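# Shut the rice cooker lid until it latches, release

## Task

Swing the rice cooker's lid down until it clicks shut and locks, then open the hand so the robot no longer holds it.

## Robot and tools

Robot: two arms over a table. left_arm carries a left hand and sits on the +y side; right_arm carries a right hand on the -y side. Base positions in the scene frame: left_arm (-0.019, +0.283, 0), right_arm (+0.049, -0.278, 0), each turned slightly about z. The scene frame has its origin at table-top height midway between the nominal bases, +x out over the table, +z up. Side names do not match image sides. A camera stand is behind the arms.

Frames: every hand pose, target and offset is given in that arm's own base frame and along its base axes; turns happen about the arm's current Hand target position. Fixed cameras use the scene frame.

Hand point: a point 0.05 m in front of the palm and 0.15 m out from the wrist face. Its +z runs along the straight fingers, +y out of the palm, +x across the palm away from the thumb on the right hand (toward the thumb on the left hand). Straight fingertips extend 0.06-0.07 m past it along +z, about 0.06 m behind it along -y. A wrist bracket on the little-finger side can strike things.

The row (used by every motion tool): exactly 28 numbers, each in [-1, 1], always for both arms. First left_arm: dx, dy, dz, rx, ry, rz, then little, ring, middle, index, thumb_bend, thumb_turn, force_limit, speed. Then right_arm with the same 14 in that order. The six pose numbers are an offset, not a pose: they count from the arm's Hand target as it stood when the action (or move) began, never from the prior row. Scale: 1.0 equals 0.6 m for dx, dy, dz and 180 degrees for rx, ry, rz, which together form one rotation vector. Sending all six as 0 re-requests the current Hand target. Finger and thumb_bend targets: +1 straight/open, -1 curled. thumb_turn: +1 beside the palm, -1 across in front of it. force_limit maps -1..+1 to roughly 0..10 N fingertip force (0..15 N for the two thumb motors). speed rises from near zero at -1 to full at +0.48 and stays full above; use about -0.94 or lower for a soft grip. There is no keep-as-is value: to leave a hand alone, resend the eight hand numbers of the last row actually run for it; if none has run yet, send its hand_measured six plus hand_force_limit and hand_speed.

Tools:
- execute_actions(actions, cameras): actions is a list of up to 15 actions; each action is a list of 1 to 15 rows, one row per 1/30 s step, and a short action repeats its last row to fill 15 steps (0.5 s). An empty list just reports state with images.
- move(target, speed, blend, blocking, cameras): target is one 28-number row or a list of up to 15 rows, every one an offset from the same starting Hand targets. speed in m/s, 0.002 to 4.3 (default 0.25), turn rate capped at twice that in rad/s; one value or one per target. blend in metres rounds corners in a list; 0 stops at each point. Moves are straight-line, do not avoid obstacles, cap at 10 s, and take about one action per 0.5 s. blocking=false returns after about 0.5 s while the move continues.
- wait(seconds 0-10, cameras): lets time pass with commands held.
- stop(cameras): brakes a running move.
- zoom_image(camera, region [x0, y0, x1, y1] in pixels, at most 504 by 504): enlarges part of the newest image of cam_high, cam_low, cam_left_wrist or cam_right_wrist (each 672x504).
- show_instructions(): shows the reference pages.
- finished_scene(scene=1): ends the scene for good.

Results: end_effector_position (m) and end_effector_quat_wxyz per arm in its base frame; Hand target (the last commanded pose after clipping, base for the next offset); joint positions, velocities and torques; hand_measured, hand_stopped_by (moving, target, force, stalled, fault) and hand_load_n (positive = finger being pushed open), all in motor order; motor temperatures; for action calls, sampled end_effector_position per step. A move adds a move: line such as done, off_target, moving, held or fault, plus limits=paced (pose clipped) or limits=held. done means at rest within 10 mm and 2 degrees; neither word tells you about contact.

Behaviour: the hand often settles 1-3 cm (up to 5) short, mostly low; the next command, even zeros, asks again, so send the remaining gap as an offset if needed. Orientation commands are clipped to 40 degrees from the measured one per step. Small turns can shift the hand point noticeably. Motors lock on reaching target or force_limit; to grip harder raise force_limit and send a more closed target; to release send a more open target. Thinking time lets the scene run.

Avoid: slamming the lid or hitting fixed or heavy things, fast contacts, pressing far past a contact, arms touching each other or one hand gripping the other, excessive finger load, anything leaving the table, passing close to an arm's own base, and long stretched or blocked pushes that overheat motors (MOTOR HOT at 85 C, arm drops at 100 C). To stop pushing, command the target back past the hand point. After the lid latches, open the hand and back away gently.

Each tool is called after "Call:" as name([rows], argument=value, ...), one row to a line, values as JSON.

Reference images:

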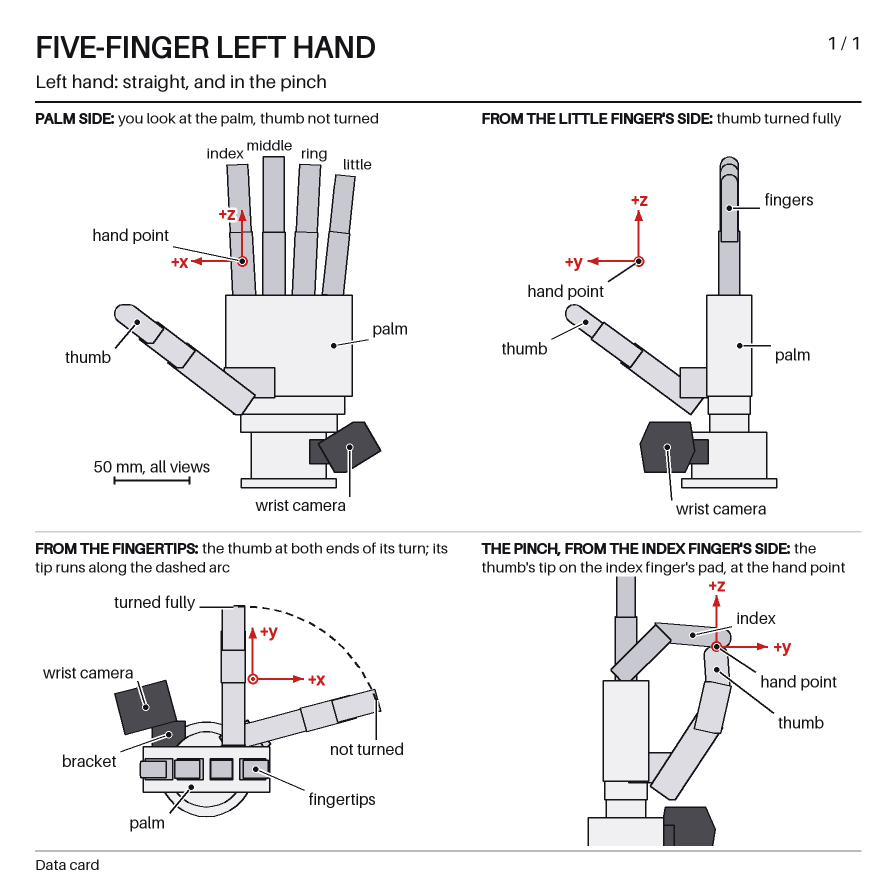

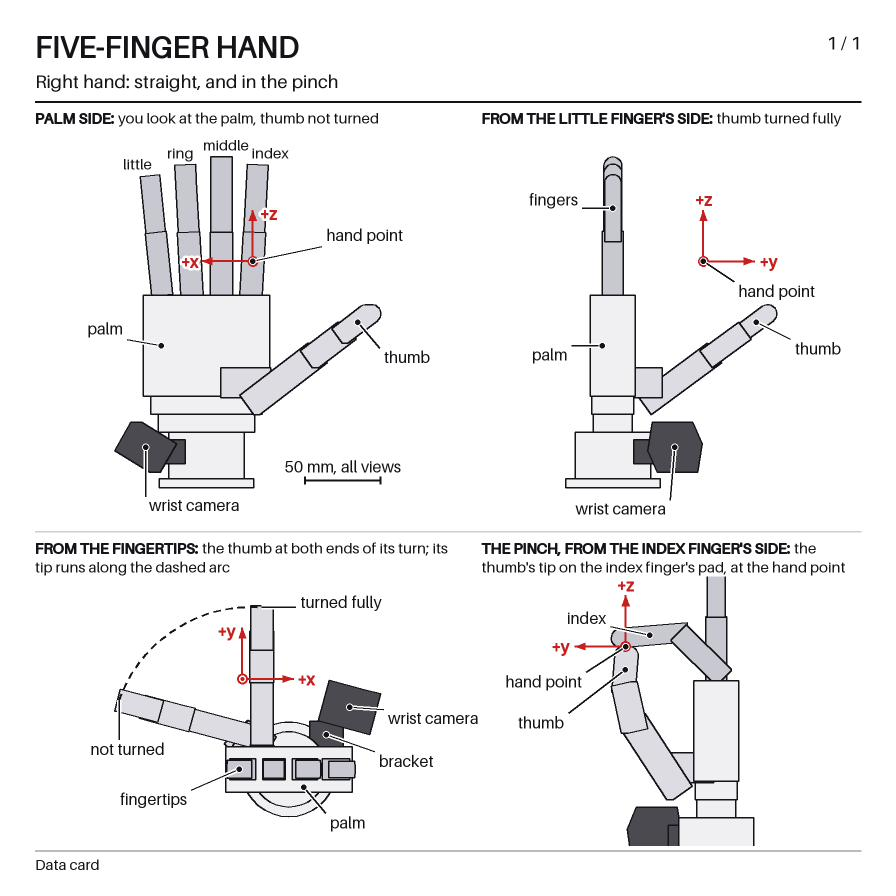

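## Session

Call:
execute_actions(actions=[])

Scene clock: 0.00 s.
left_arm: end_effector_position=(+0.6212, -0.3713, +0.3147) hand_measured=(+1.000, +1.000, +1.000, +1.000, +1.000, +1.000) hand_load_n=(+0.0, +0.0, +0.0, +0.0, +0.0, +0.5) hand_stopped_by=(target, target, target, target, target, target) hand_force_limit=0.00 hand_speed=-0.80 end_effector_quat_wxyz=(-0.521, +0.645, -0.430, +0.356) | right_arm: end_effector_position=(+0.4136, -0.2997, +0.3753) hand_measured=(+1.000, +1.000, +1.000, +1.000, +1.000, +1.000) hand_load_n=(+0.0, +0.0, +0.0, +0.0, +0.0, +0.0) hand_stopped_by=(target, target, target, target, target, target) hand_force_limit=0.00 hand_speed=-0.80 end_effector_quat_wxyz=(+0.313, -0.383, +0.749, -0.442)
Joint positions: left_arm=[-0.743 1.755 1.636 -0.331 -1.084 -0.415] | right_arm=[-0.791 1.131 1.225 -0.539 -0.28 0.011]
Joint velocities: within noise
Joint torques (N m): no reading
Motor temperatures (°C): left_arm=[28 28 27 25 25 26] | right_arm=[32 26 22 25 23 24]
Heat: left arm: hottest waist 28 °C; right arm: hottest waist 32 °C.
Hand target: left_arm +0.6253, -0.3743, +0.3385; -0.519, +0.649, -0.412, +0.375 | right_arm +0.4177, -0.3021, +0.3985; +0.322, -0.380, +0.736, -0.459

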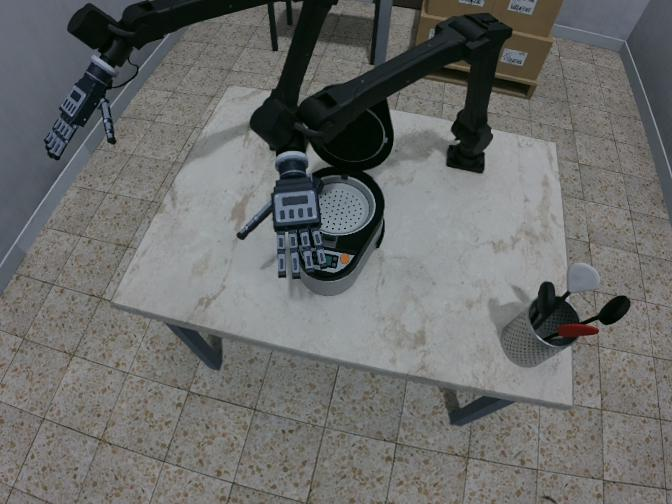

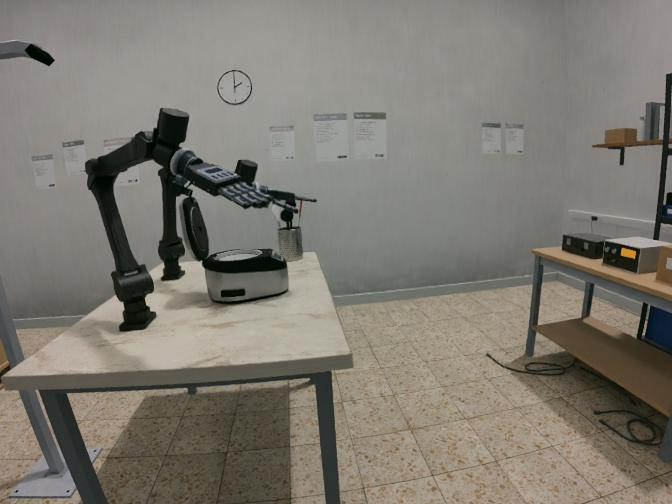

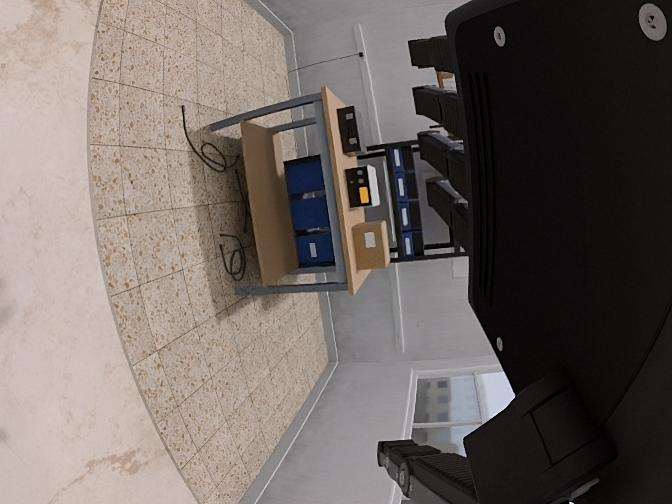

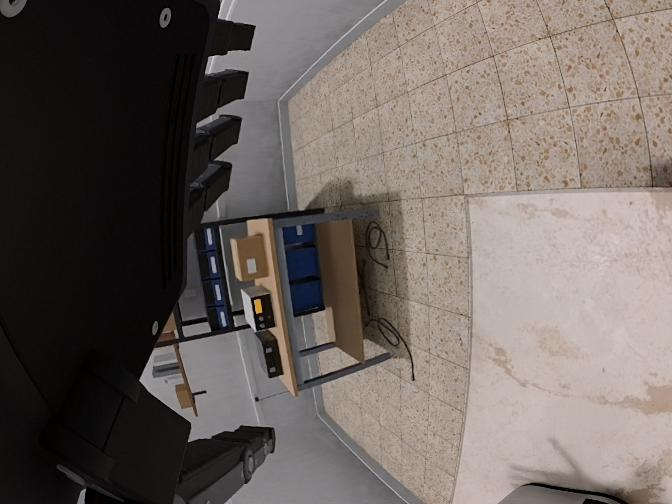

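Call:
zoom_image(camera="cam_high", region=[230, 80, 430, 310])

Call:
zoom_image(camera="cam_low", region=[90, 150, 330, 340])

Scaled by 2.191 from the camera's 672x504 image, which has a finer 960x720 frame.

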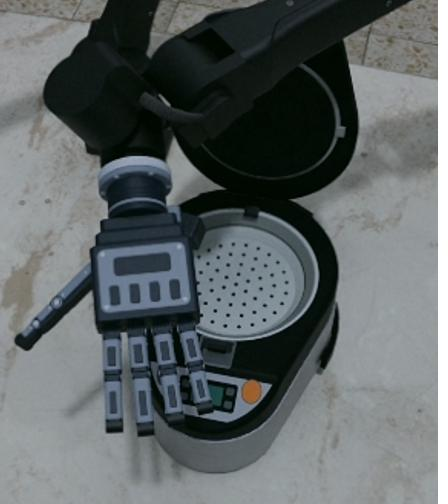

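Scaled by 2.100 from the camera's 672x504 image, which has a finer 960x720 frame.

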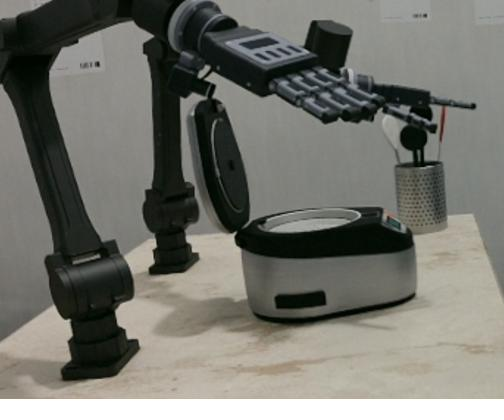

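Call:
move([
  [-0.125, 0.024, 0.369, 0.012, 0.037, -0.115, -1, -1, -1, -1, 1, 1, 0, 0, 0.2, -0.2167, -0.05, 0, 0, 0, 1, 1, 1, 1, 1, 1, 0, -0.8],
], speed=0.2, cameras=["all"])

Scene clock: 10.87 s.
left_arm: end_effector_position=(+0.5447, -0.3644, +0.5447) hand_measured=(-1.000, -1.000, -1.000, -1.000, +1.000, +1.000) hand_load_n=(+0.0, +0.0, +0.0, +0.0, +0.0, +0.0) hand_stopped_by=(target, target, target, target, target, target) hand_force_limit=0.00 hand_speed=0.00 end_effector_quat_wxyz=(-0.426, +0.575, -0.566, +0.410) | right_arm: end_effector_position=(+0.5292, -0.4184, +0.3254) hand_measured=(+1.000, +1.000, +1.000, +1.000, +1.000, +1.000) hand_load_n=(+0.0, +0.0, +0.0, +0.0, +0.0, -0.5) hand_stopped_by=(target, target, target, target, target, target) hand_force_limit=0.00 hand_speed=-0.80 end_effector_quat_wxyz=(+0.309, -0.385, +0.760, -0.423)
Joint positions: left_arm=[-0.731 1.609 2.112 -0.912 -0.715 -0.266] | right_arm=[-0.795 1.581 1.55 -0.458 -0.288 0.011]
Joint torques (N m): left_arm=[1.03 -12.81 11.33 1.4 -0.09 -0.02] | right_arm=[0.38 -16.62 14.39 2.35 -0.27 -0.06]
Motor temperatures (°C): left_arm=[28 29 32 25 25 26] | right_arm=[32 26 24 25 23 24]
Heat: left arm: hottest elbow 32 °C; right arm: hottest waist 32 °C.
Hand target: left_arm +0.5503, -0.3597, +0.5599; -0.431, +0.575, -0.558, +0.416 | right_arm +0.5376, -0.4321, +0.3686; +0.322, -0.380, +0.736, -0.459
Off the commanded pose: left_arm 0.017 m, 1 deg | right_arm 0.046 m, 5 deg.
move: off_target (left_arm, right_arm)
camera_calibration:
cam_left_wrist: T_world_to_cam=[[0.280212, -0.219869, 0.934419, -0.748923], [-0.485235, -0.87234, -0.0597505, -0.0148462], [0.828268, -0.43667, -0.351128, -0.303499], [0, 0, 0, 1]] pos_world=[0.454032, -0.310145, 0.592354]
cam_right_wrist: T_world_to_cam=[[-0.451983, 0.13963, -0.88103, 0.585884], [-0.0230247, 0.985518, 0.168002, 0.37369], [0.891729, 0.0962194, -0.442223, -0.176142], [0, 0, 0, 1]] pos_world=[0.430485, -0.433137, 0.375507]

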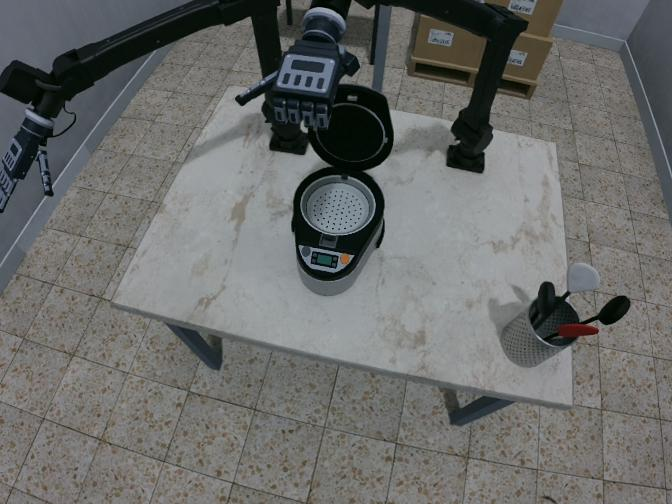

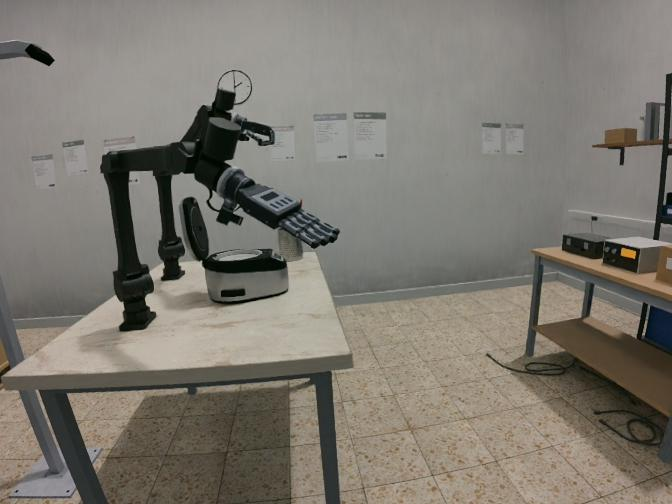

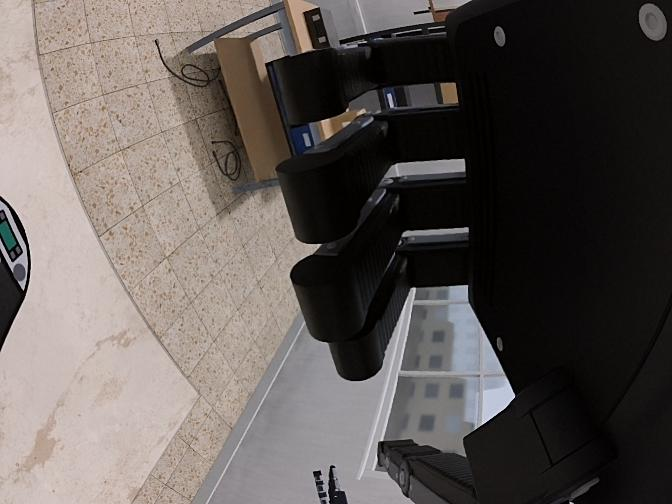

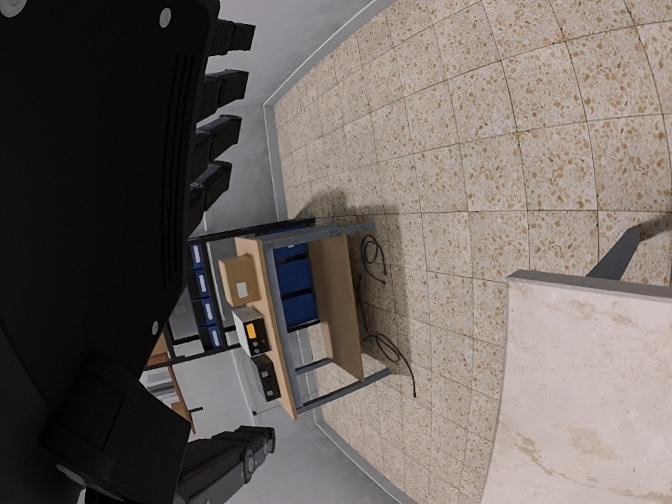

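Call:
zoom_image(camera="cam_high", region=[270, 70, 420, 310])

Call:
zoom_image(camera="cam_low", region=[150, 170, 310, 320])

Scaled by 2.100 from the camera's 672x504 image, which has a finer 960x720 frame.

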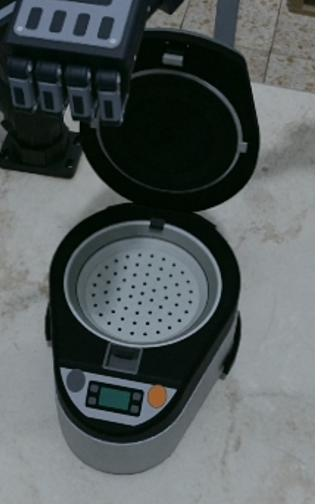

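Scaled by 3.150 from the camera's 672x504 image, which has a finer 960x720 frame.

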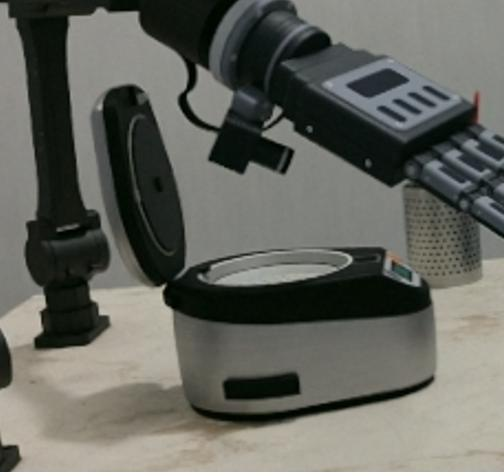

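Call:
move(target=[-0.7605, -0.004, -0.05, 0.0244, 0.0733, -0.2312, -1, -1, -1, -1, 1, 1, 0, 0, -0.146, -0.313, -0.117, 0, 0, -0.083, 1, 1, 1, 1, 1, 1, 0, -0.8], speed=0.25, cameras=["all"])

Scene clock: 14.80 s.
left_arm: end_effector_position=(+0.0934, -0.3659, +0.5228) hand_measured=(-1.000, -1.000, -1.000, -1.000, +1.000, +1.000) hand_load_n=(+0.0, +0.0, +0.0, +0.0, +0.0, +0.0) hand_stopped_by=(target, target, target, target, target, target) hand_force_limit=0.00 hand_speed=0.00 end_effector_quat_wxyz=(+0.214, -0.356, +0.793, -0.446) | right_arm: end_effector_position=(+0.4393, -0.6026, +0.2605) hand_measured=(+1.000, +1.000, +1.000, +1.000, +1.000, +1.000) hand_load_n=(+0.0, +0.0, +0.0, +0.0, +0.0, +0.0) hand_stopped_by=(target, target, target, target, target, target) hand_force_limit=0.00 hand_speed=-0.80 end_effector_quat_wxyz=(+0.251, -0.283, +0.802, -0.463)
Joint positions: left_arm=[-1.536 1.058 1.703 -1.37 -0.69 -0.489] | right_arm=[-1.054 1.783 1.637 -0.337 -0.285 0.011]
Joint torques (N m): left_arm=[0.44 -5.07 8.09 1.21 -0.45 -0.29] | right_arm=[0.91 -18.78 14.3 2.41 -0.06 -0.02]
Heat: left arm: hottest elbow 33 °C; right arm: hottest waist 32 °C.
Hand target: left_arm +0.0940, -0.3621, +0.5299; +0.211, -0.367, +0.785, -0.453 | right_arm +0.4500, -0.6199, +0.2981; +0.259, -0.281, +0.779, -0.497
Off the commanded pose: left_arm 0.008 m, 2 deg | right_arm 0.043 m, 5 deg.
move: off_target (right_arm)
camera_calibration:
cam_left_wrist: T_world_to_cam=[[0.210986, -0.492841, 0.844152, -0.648561], [-0.945479, -0.322085, 0.0482681, -0.0486619], [0.248101, -0.808312, -0.533927, 0.0757863], [0, 0, 0, 1]] pos_world=[0.0720256, -0.274052, 0.590297]
cam_right_wrist: T_world_to_cam=[[-0.399013, 0.246618, -0.883158, 0.55564], [0.232453, 0.958895, 0.162744, 0.437275], [0.886991, -0.140356, -0.439939, -0.248082], [0, 0, 0, 1]] pos_world=[0.340109, -0.591152, 0.310413]

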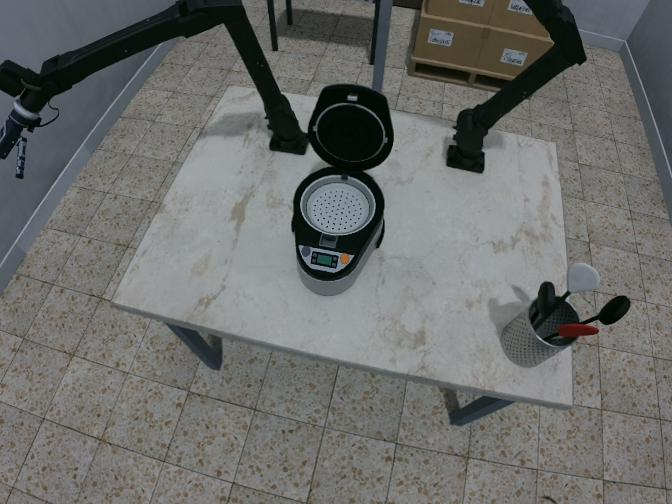

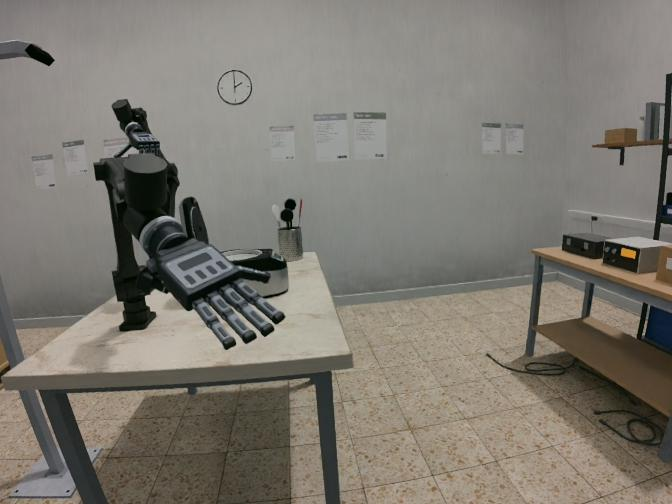

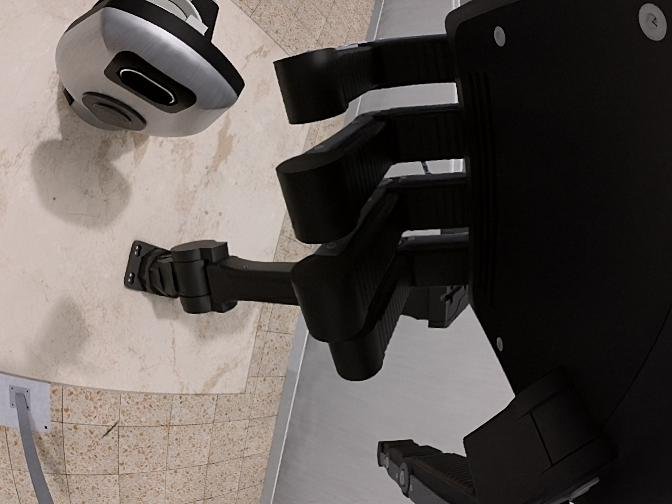

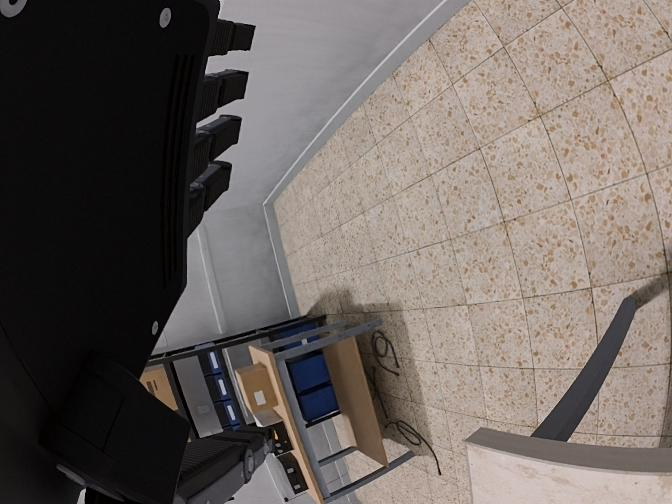

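Call:
move(target=[-0.0067, -0.008, -0.4333, 0.0045, 0.19, 0.1985, -1, -1, -1, -1, 1, 1, 0, 0, -0.883, -0.067, 0.003, 0, 0, -0.222, 1, 1, 1, 1, 1, 1, 0, -0.8], speed=0.25, cameras=["all"])

Scene clock: 18.57 s.
left_arm: end_effector_position=(+0.0849, -0.3584, +0.2651) hand_measured=(-1.000, -1.000, -1.000, -1.000, +1.000, +1.000) hand_load_n=(+0.0, +0.0, +0.0, +0.0, +0.0, -0.5) hand_stopped_by=(target, target, target, target, target, target) hand_force_limit=0.00 hand_speed=0.00 end_effector_quat_wxyz=(-0.111, +0.690, -0.679, +0.225) | right_arm: end_effector_position=(-0.0803, -0.6444, +0.2705) hand_measured=(+1.000, +1.000, +1.000, +1.000, +1.000, +1.000) hand_load_n=(+0.0, +0.0, +0.0, +0.0, +0.0, -0.5) hand_stopped_by=(target, target, target, target, target, target) hand_force_limit=0.00 hand_speed=-0.80 end_effector_quat_wxyz=(+0.079, +0.020, +0.845, -0.529)
Joint positions: left_arm=[-1.404 1.072 1.16 -1.405 -0.445 -1.362] | right_arm=[-1.843 1.537 1.34 -0.277 -0.357 -0.005]
Joint torques (N m): left_arm=[1.14 -5.19 8.77 1.55 -0.17 -0.31] | right_arm=[1.38 -15.03 13.39 2.02 -0.28 -0.21]
Heat: left arm: hottest elbow 33 °C; right arm: hottest waist 32 °C.
Hand target: left_arm +0.0900, -0.3669, +0.2700; -0.104, +0.700, -0.666, +0.236 | right_arm -0.0796, -0.6602, +0.3001; +0.074, +0.002, +0.828, -0.555
Off the commanded pose: left_arm 0.011 m, 2 deg | right_arm 0.033 m, 4 deg.
move: off_target (left_arm, right_arm)
camera_calibration:
cam_left_wrist: T_world_to_cam=[[0.851164, -0.159281, 0.50015, -0.269189], [-0.413954, -0.789564, 0.453024, -0.361689], [0.322743, -0.592637, -0.737983, 0.0714638], [0, 0, 0, 1]] pos_world=[0.0563373, -0.286101, 0.351228]
cam_right_wrist: T_world_to_cam=[[-0.125099, 0.431755, -0.893274, 0.511492], [0.803196, 0.572615, 0.164284, 0.392945], [0.582432, -0.696922, -0.418417, -0.177544], [0, 0, 0, 1]] pos_world=[-0.148218, -0.569579, 0.31806]

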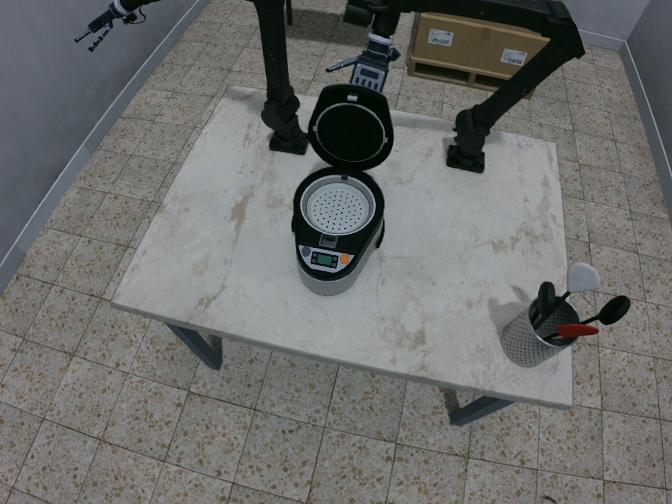

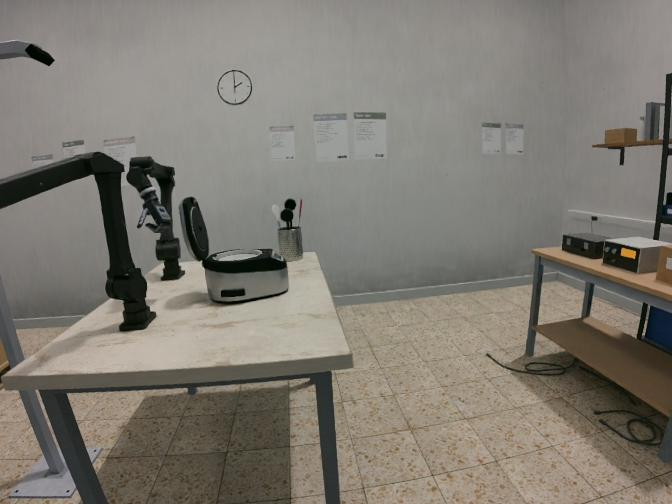

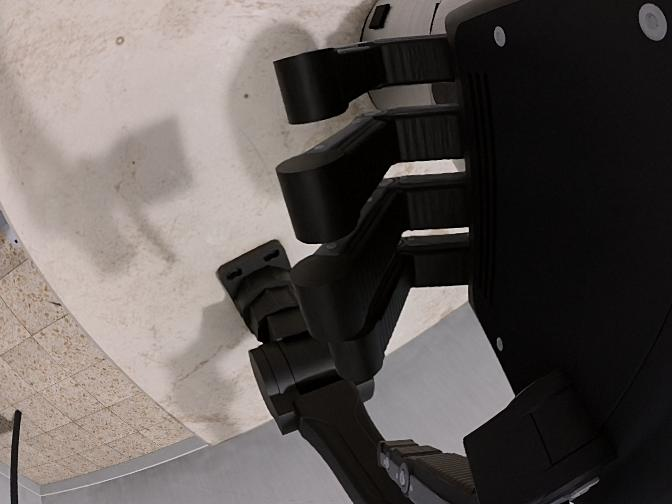

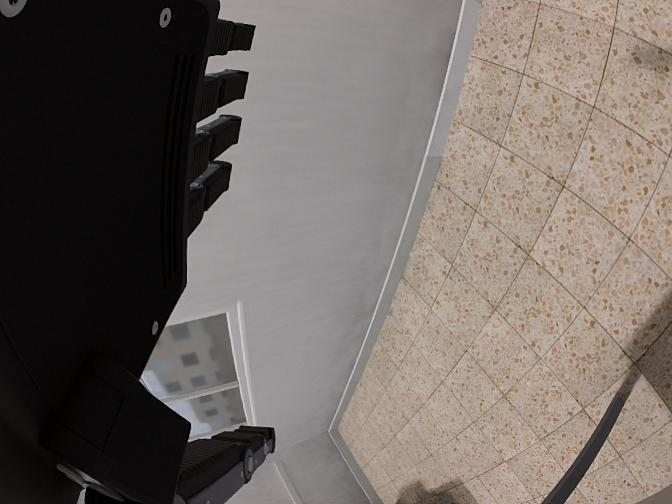

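Call:
zoom_image(camera="cam_low", region=[110, 140, 270, 310])

Call:
zoom_image(camera="cam_high", region=[290, 20, 420, 190])

Scaled by 2.965 from the camera's 672x504 image, which has a finer 960x720 frame.

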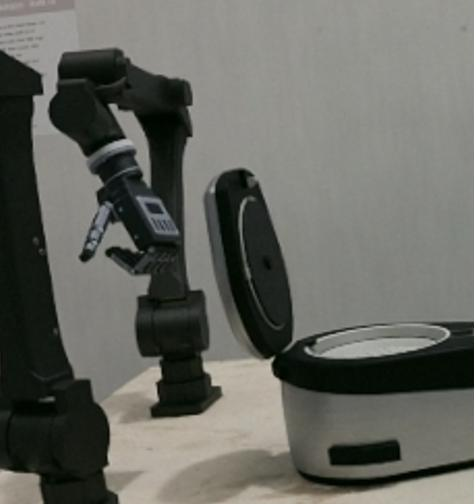

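Scaled by 2.965 from the camera's 672x504 image, which has a finer 960x720 frame.

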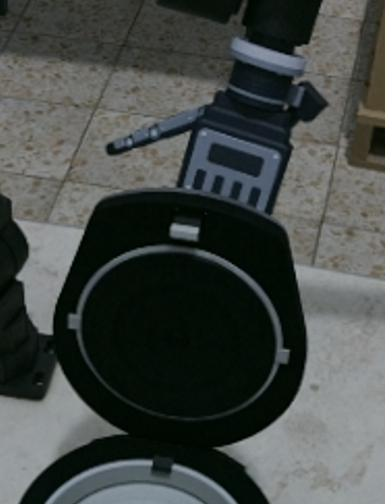

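Call:
move(target=[0.125, -0.033, 0.0, 0, 0, 0, -1, -1, -1, -1, 1, 1, 0, 0, 0, 0, 0, 0, 0, 0, 1, 1, 1, 1, 1, 1, 0, -0.8], speed=0.1, cameras=["cam_high", "cam_low"])

Call:
zoom_image(camera="cam_low", region=[110, 140, 270, 310])

Scene clock: 20.83 s.
left_arm: end_effector_position=(+0.1548, -0.3681, +0.2443) hand_measured=(-1.000, -1.000, -1.000, -1.000, +1.000, +1.000) hand_load_n=(+0.0, +0.0, +0.0, +0.0, +0.0, +0.0) hand_stopped_by=(target, target, target, target, target, target) hand_force_limit=0.00 hand_speed=0.00 end_effector_quat_wxyz=(-0.116, +0.700, -0.674, +0.206) | right_arm: end_effector_position=(-0.0803, -0.6444, +0.2705) hand_measured=(+1.000, +1.000, +1.000, +1.000, +1.000, +1.000) hand_load_n=(+0.0, +0.0, +0.0, -0.5, +0.0, +0.0) hand_stopped_by=(target, target, target, target, target, target) hand_force_limit=0.00 hand_speed=-0.80 end_effector_quat_wxyz=(+0.079, +0.020, +0.845, -0.529)
Joint positions: left_arm=[-1.195 1.154 1.169 -1.29 -0.38 -1.176] | right_arm=[-1.843 1.537 1.34 -0.277 -0.357 -0.005]
Joint torques (N m): left_arm=[0.91 -6.3 12.21 1.62 -0.11 -0.01] | right_arm=[1.55 -14.92 13.42 1.94 -0.28 -0.2]
Heat: left arm: hottest elbow 33 °C; right arm: hottest waist 32 °C.
Hand target: left_arm +0.1650, -0.3867, +0.2700; -0.104, +0.700, -0.666, +0.236 | right_arm -0.0796, -0.6602, +0.3001; +0.074, +0.002, +0.828, -0.555
Off the commanded pose: left_arm 0.033 m, 4 deg | right_arm 0.034 m, 4 deg.
move: off_target (left_arm, right_arm)
Images, in order (width x height): cam_high 672x504, cam_low 672x504.

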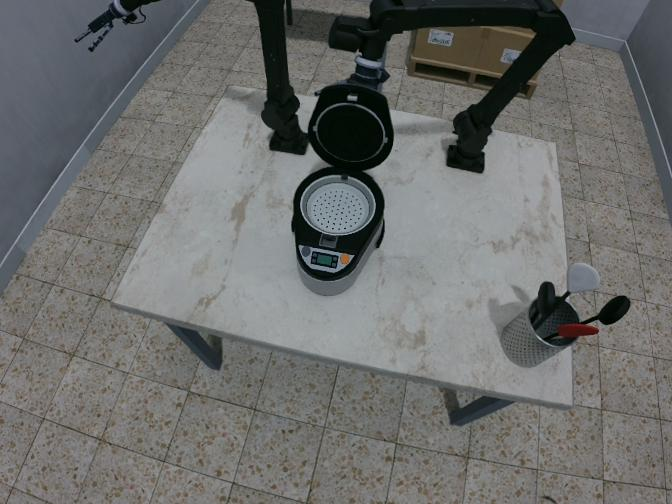

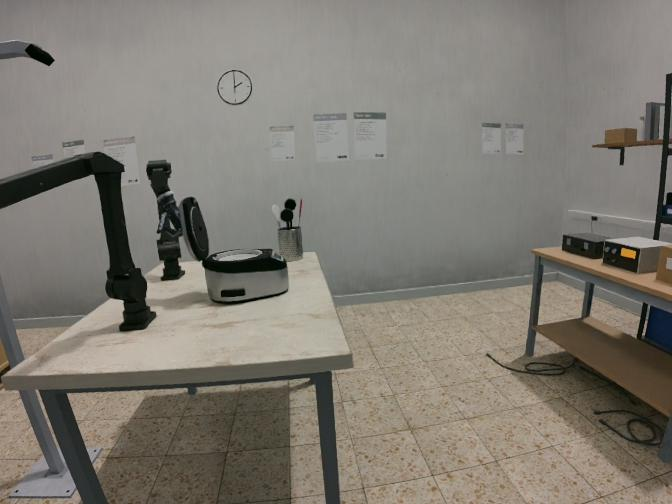

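Scaled by 2.965 from the camera's 672x504 image, which has a finer 960x720 frame.

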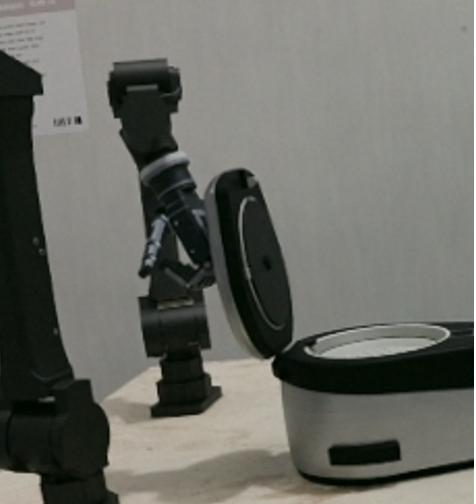

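Call:
move(target=[0.067, 0.01, 0.06, 0, 0, 0, -1, -1, -1, -1, 1, 1, 0, 0, 0, 0, 0, 0, 0, 0, 1, 1, 1, 1, 1, 1, 0, -0.8], speed=0.08, cameras=["cam_high", "cam_low"])

Call:
zoom_image(camera="cam_low", region=[110, 140, 270, 310])

Scene clock: 22.63 s.
left_arm: end_effector_position=(+0.1929, -0.3722, +0.2841) hand_measured=(-1.000, -1.000, -1.000, -1.000, +1.000, +1.000) hand_load_n=(+0.0, +0.0, +0.0, +0.0, +0.0, +0.0) hand_stopped_by=(target, target, target, target, target, target) hand_force_limit=0.00 hand_speed=0.00 end_effector_quat_wxyz=(-0.103, +0.705, -0.667, +0.218) | right_arm: end_effector_position=(-0.0803, -0.6444, +0.2705) hand_measured=(+1.000, +1.000, +1.000, +1.000, +1.000, +1.000) hand_load_n=(+0.0, +0.0, +0.0, -0.5, +0.0, +0.0) hand_stopped_by=(target, target, target, target, target, target) hand_force_limit=0.00 hand_speed=-0.80 end_effector_quat_wxyz=(+0.079, +0.020, +0.845, -0.529)
Joint positions: left_arm=[-1.091 1.182 1.285 -1.311 -0.334 -1.084] | right_arm=[-1.843 1.537 1.34 -0.277 -0.357 -0.005]
Joint torques (N m): left_arm=[1.61 -6.24 12.42 0.88 -0.23 0.06] | right_arm=[1.32 -14.86 13.39 1.99 -0.3 -0.2]
Heat: left arm: hottest elbow 34 °C; right arm: hottest waist 32 °C.
Hand target: left_arm +0.2052, -0.3807, +0.3060; -0.104, +0.700, -0.666, +0.236 | right_arm -0.0796, -0.6602, +0.3001; +0.074, +0.002, +0.828, -0.555
Off the commanded pose: left_arm 0.027 m, 2 deg | right_arm 0.034 m, 4 deg.
move: off_target (left_arm, right_arm)
Images, in order (width x height): cam_high 672x504, cam_low 672x504.

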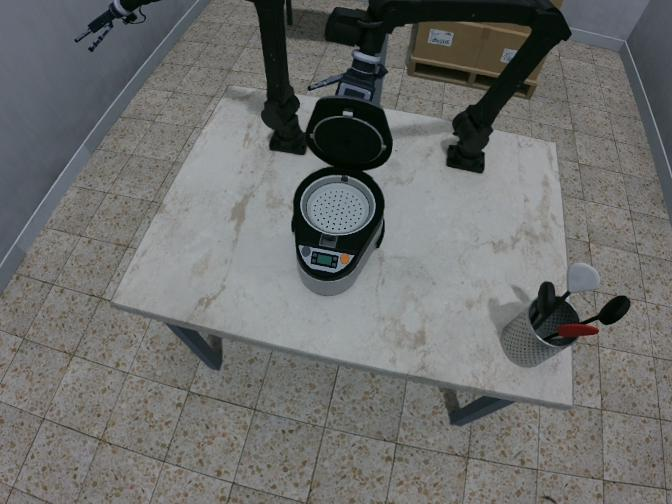

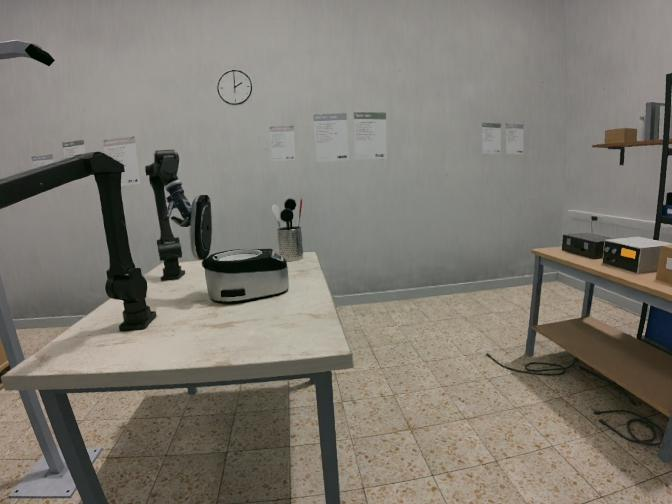

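Scaled by 2.965 from the camera's 672x504 image, which has a finer 960x720 frame.

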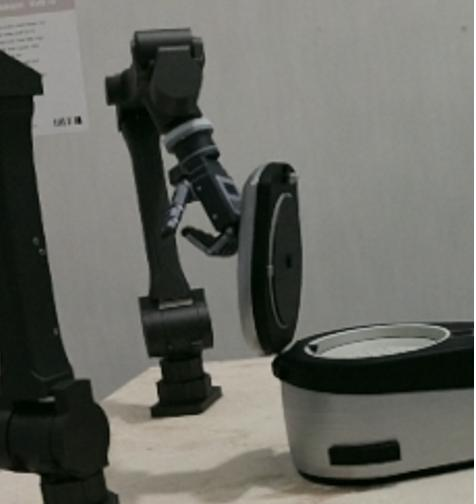

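Call:
move(target=[-0.07, 0.0, 0.0, 0, 0, 0, -1, -1, -1, -1, 1, 1, 0, 0, 0, 0, 0, 0, 0, 0, 1, 1, 1, 1, 1, 1, 0, -0.8], speed=0.08, cameras=["cam_low"])

Call:
zoom_image(camera="cam_low", region=[110, 140, 270, 310])

Scene clock: 24.87 s.
left_arm: end_effector_position=(+0.1591, -0.3784, +0.2845) hand_measured=(-1.000, -1.000, -1.000, -1.000, +1.000, +1.000) hand_load_n=(+0.0, +0.0, +0.0, +0.0, +0.0, +0.0) hand_stopped_by=(target, target, target, target, target, target) hand_force_limit=0.00 hand_speed=0.00 end_effector_quat_wxyz=(-0.105, +0.699, -0.674, +0.214) | right_arm: end_effector_position=(-0.0803, -0.6444, +0.2705) hand_measured=(+1.000, +1.000, +1.000, +1.000, +1.000, +1.000) hand_load_n=(+0.0, +0.0, +0.0, +0.0, +0.0, -0.5) hand_stopped_by=(target, target, target, target, target, target) hand_force_limit=0.00 hand_speed=-0.80 end_effector_quat_wxyz=(+0.079, +0.020, +0.845, -0.529)
Joint positions: left_arm=[-1.186 1.174 1.285 -1.359 -0.363 -1.162] | right_arm=[-1.843 1.537 1.34 -0.277 -0.357 -0.005]
Joint torques (N m): left_arm=[0.26 -8.59 10.52 0.76 -0.66 -0.25] | right_arm=[1.55 -15.03 13.39 1.96 -0.29 -0.24]
Motor temperatures (°C): left_arm=[28 29 34 25 25 26] | right_arm=[32 27 29 25 23 24]
Heat: left arm: hottest elbow 34 °C; right arm: hottest waist 32 °C.
Hand target: left_arm +0.1632, -0.3807, +0.3060; -0.104, +0.700, -0.666, +0.236 | right_arm -0.0796, -0.6602, +0.3001; +0.074, +0.002, +0.828, -0.555
Off the commanded pose: left_arm 0.022 m, 3 deg | right_arm 0.034 m, 4 deg.
move: off_target (left_arm, right_arm)
Images, in order (width x height): cam_low 672x504.

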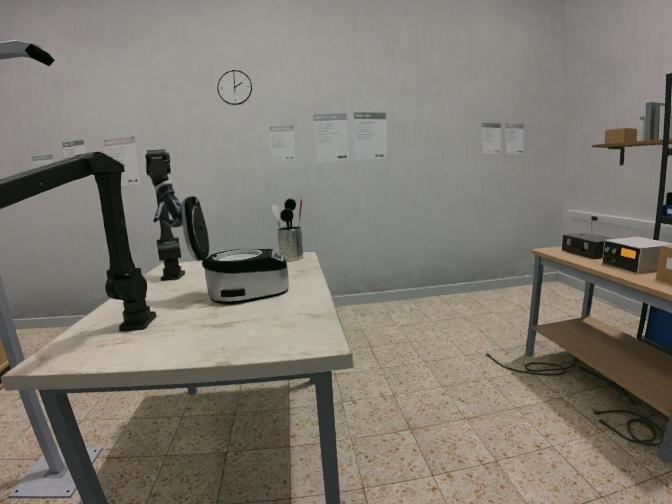

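Scaled by 2.965 from the camera's 672x504 image, which has a finer 960x720 frame.

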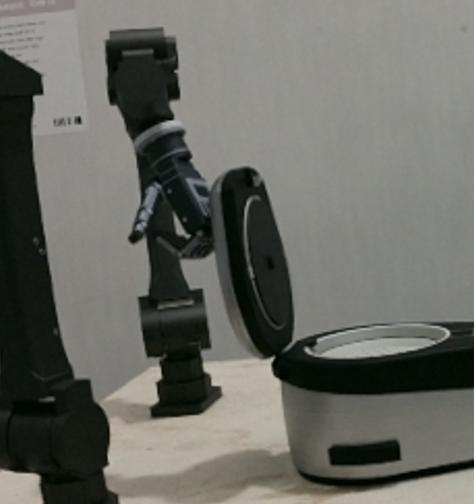

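Call:
move(target=[0.105, 0.0, 0.0, 0, 0, 0, -1, -1, -1, -1, 1, 1, 0, 0, 0, 0, 0, 0, 0, 0, 1, 1, 1, 1, 1, 1, 0, -0.8], speed=0.06, cameras=["cam_low"])

Call:
zoom_image(camera="cam_low", region=[110, 140, 270, 310])

Scene clock: 27.90 s.
left_arm: end_effector_position=(+0.2102, -0.3666, +0.2848) hand_measured=(-1.000, -1.000, -1.000, -1.000, +1.000, +1.000) hand_load_n=(+0.0, +0.0, +0.0, +0.0, +0.0, +0.0) hand_stopped_by=(target, target, target, target, target, target) hand_force_limit=0.00 hand_speed=0.00 end_effector_quat_wxyz=(-0.106, +0.705, -0.670, +0.208) | right_arm: end_effector_position=(-0.0803, -0.6444, +0.2705) hand_measured=(+1.000, +1.000, +1.000, +1.000, +1.000, +1.000) hand_load_n=(+0.0, +0.0, +0.0, +0.0, +0.0, +0.0) hand_stopped_by=(target, target, target, target, target, target) hand_force_limit=0.00 hand_speed=-0.80 end_effector_quat_wxyz=(+0.079, +0.020, +0.845, -0.529)
Joint positions: left_arm=[-1.04 1.203 1.308 -1.319 -0.316 -1.033] | right_arm=[-1.843 1.537 1.34 -0.277 -0.357 -0.005]
Joint torques (N m): left_arm=[1.55 -6.42 12.04 1.88 -0.15 0.05] | right_arm=[1.49 -14.97 13.41 1.91 -0.29 -0.22]
Heat: left arm: hottest elbow 34 °C; right arm: hottest waist 32 °C.
Hand target: left_arm +0.2261, -0.3808, +0.3059; -0.104, +0.700, -0.666, +0.236 | right_arm -0.0796, -0.6602, +0.3001; +0.074, +0.002, +0.828, -0.555
Off the commanded pose: left_arm 0.030 m, 3 deg | right_arm 0.034 m, 4 deg.
move: off_target (left_arm, right_arm)
Images, in order (width x height): cam_low 672x504.

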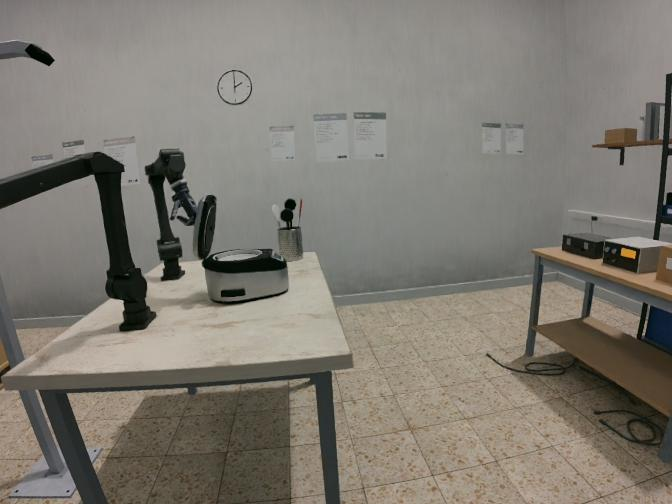

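Scaled by 2.965 from the camera's 672x504 image, which has a finer 960x720 frame.

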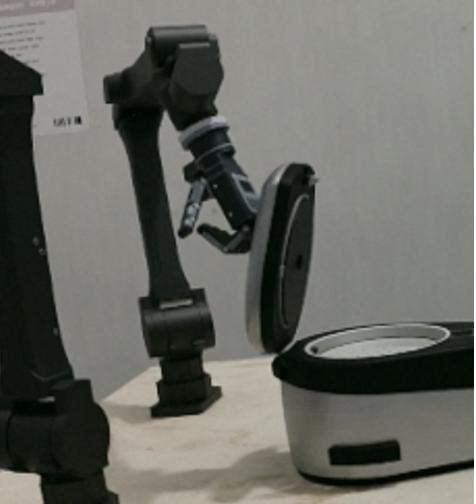

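Call:
move(target=[0.065, 0.0, 0.0, 0, 0, 0, -1, -1, -1, -1, 1, 1, 0, 0, 0, 0, 0, 0, 0, 0, 1, 1, 1, 1, 1, 1, 0, -0.8], speed=0.06, cameras=["cam_low"])

Call:
zoom_image(camera="cam_low", region=[110, 140, 270, 310])

Scene clock: 29.50 s.
left_arm: end_effector_position=(+0.2482, -0.3668, +0.2840) hand_measured=(-1.000, -1.000, -1.000, -1.000, +1.000, +1.000) hand_load_n=(+0.0, +0.0, +0.0, +0.0, +0.0, +0.0) hand_stopped_by=(target, target, target, target, target, target) hand_force_limit=0.00 hand_speed=0.00 end_effector_quat_wxyz=(-0.105, +0.706, -0.670, +0.206) | right_arm: end_effector_position=(-0.0803, -0.6444, +0.2705) hand_measured=(+1.000, +1.000, +1.000, +1.000, +1.000, +1.000) hand_load_n=(-0.5, +0.0, +0.0, +0.0, -0.5, +0.0) hand_stopped_by=(target, target, target, target, target, target) hand_force_limit=0.00 hand_speed=-0.80 end_effector_quat_wxyz=(+0.079, +0.020, +0.845, -0.529)
Joint positions: left_arm=[-0.951 1.254 1.348 -1.285 -0.281 -0.949] | right_arm=[-1.843 1.537 1.34 -0.277 -0.357 -0.005]
Joint torques (N m): left_arm=[1.38 -7.24 12.23 1.94 -0.1 0] | right_arm=[1.32 -14.8 13.48 1.96 -0.29 -0.22]
Heat: left arm: hottest elbow 34 °C; right arm: hottest waist 32 °C.
Hand target: left_arm +0.2652, -0.3808, +0.3060; -0.104, +0.700, -0.666, +0.236 | right_arm -0.0796, -0.6602, +0.3001; +0.074, +0.002, +0.828, -0.555
Off the commanded pose: left_arm 0.031 m, 3 deg | right_arm 0.034 m, 4 deg.
move: off_target (left_arm, right_arm)
Images, in order (width x height): cam_low 672x504.

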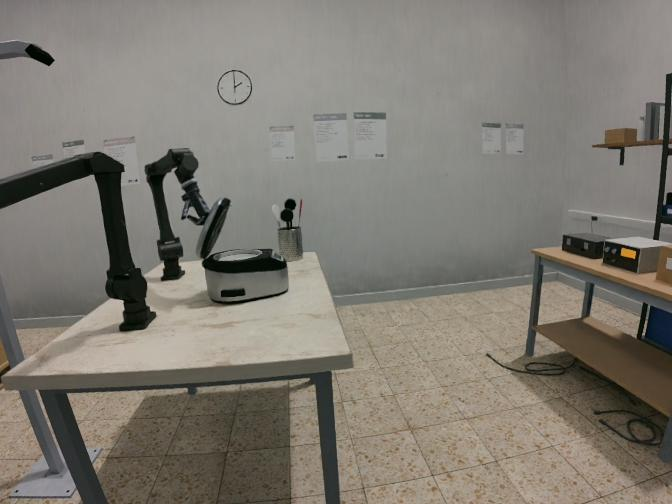

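Scaled by 2.965 from the camera's 672x504 image, which has a finer 960x720 frame.

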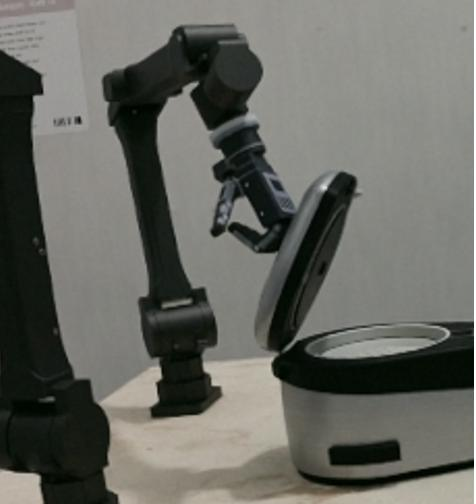

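Call:
move([
  [0.1, 0.0, -0.043, 0.018, 0.0465, -0.0047, -1, -1, -1, -1, 1, 1, 0, 0, 0, 0, 0, 0, 0, 0, 1, 1, 1, 1, 1, 1, 0, -0.8],
  [0.178, 0.0, -0.11, 0.036, 0.093, -0.0093, -1, -1, -1, -1, 1, 1, 0, 0, 0, 0, 0, 0, 0, 0, 1, 1, 1, 1, 1, 1, 0, -0.8],
], speed=0.08, blend=[0.03, 0], cameras=["cam_low", "cam_high"])

Call:
zoom_image(camera="cam_low", region=[140, 140, 300, 310])

Scene clock: 35.13 s.
left_arm: end_effector_position=(+0.3585, -0.3776, +0.2300) hand_measured=(-1.000, -1.000, -1.000, -1.000, +1.000, +1.000) hand_load_n=(-0.5, +0.0, +0.0, +0.0, +0.0, +0.0) hand_stopped_by=(target, target, target, target, target, target) hand_force_limit=0.00 hand_speed=0.00 end_effector_quat_wxyz=(-0.038, +0.714, -0.694, +0.085) | right_arm: end_effector_position=(-0.0803, -0.6444, +0.2705) hand_measured=(+1.000, +1.000, +1.000, +1.000, +1.000, +1.000) hand_load_n=(+0.0, +0.0, +0.0, +0.0, +0.0, +0.0) hand_stopped_by=(target, target, target, target, target, target) hand_force_limit=0.00 hand_speed=-0.80 end_effector_quat_wxyz=(+0.079, +0.020, +0.845, -0.529)
Joint positions: left_arm=[-0.714 1.631 1.624 -1.39 -0.066 -0.737] | right_arm=[-1.843 1.537 1.34 -0.277 -0.357 -0.005]
Joint torques (N m): left_arm=[1.32 -12.4 11.36 0.46 0.02 0.01] | right_arm=[1.38 -14.74 13.46 2.02 -0.27 -0.2]
Heat: left arm: hottest elbow 36 °C; right arm: hottest waist 32 °C.
Hand target: left_arm +0.3720, -0.3808, +0.2400; -0.041, +0.710, -0.697, +0.095 | right_arm -0.0796, -0.6602, +0.3001; +0.074, +0.002, +0.828, -0.555
Off the commanded pose: left_arm 0.017 m, 1 deg | right_arm 0.034 m, 4 deg.
move: off_target (left_arm, right_arm)
Images, in order (width x height): cam_high 672x504, cam_low 672x504.

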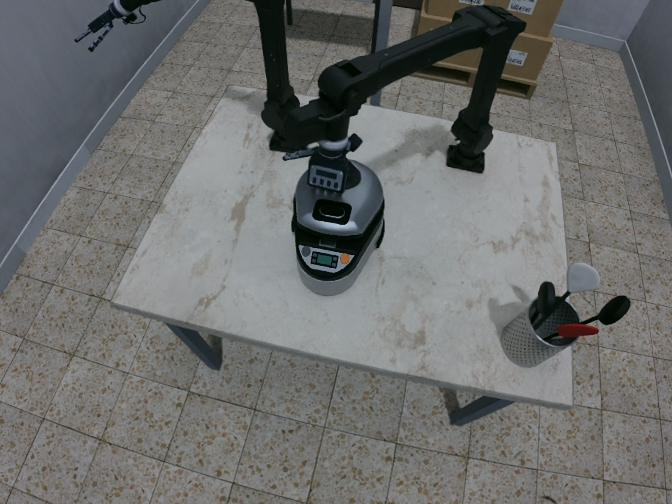

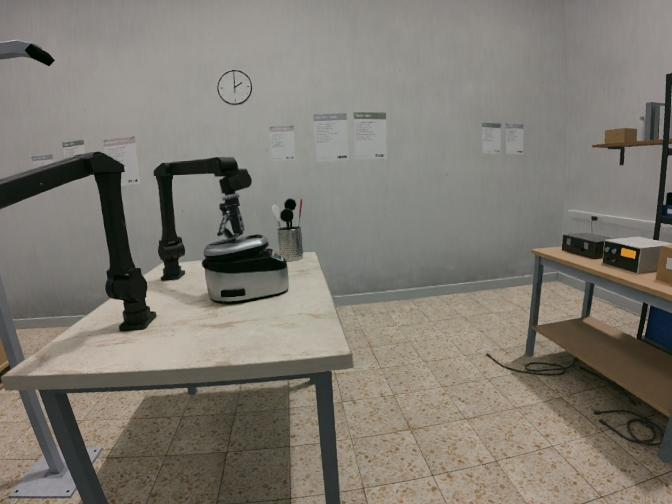

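Scaled by 2.965 from the camera's 672x504 image, which has a finer 960x720 frame.

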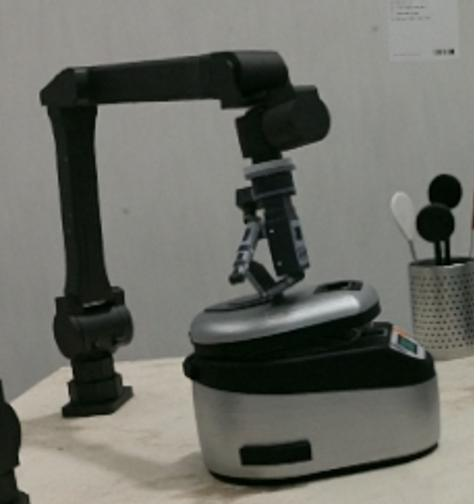

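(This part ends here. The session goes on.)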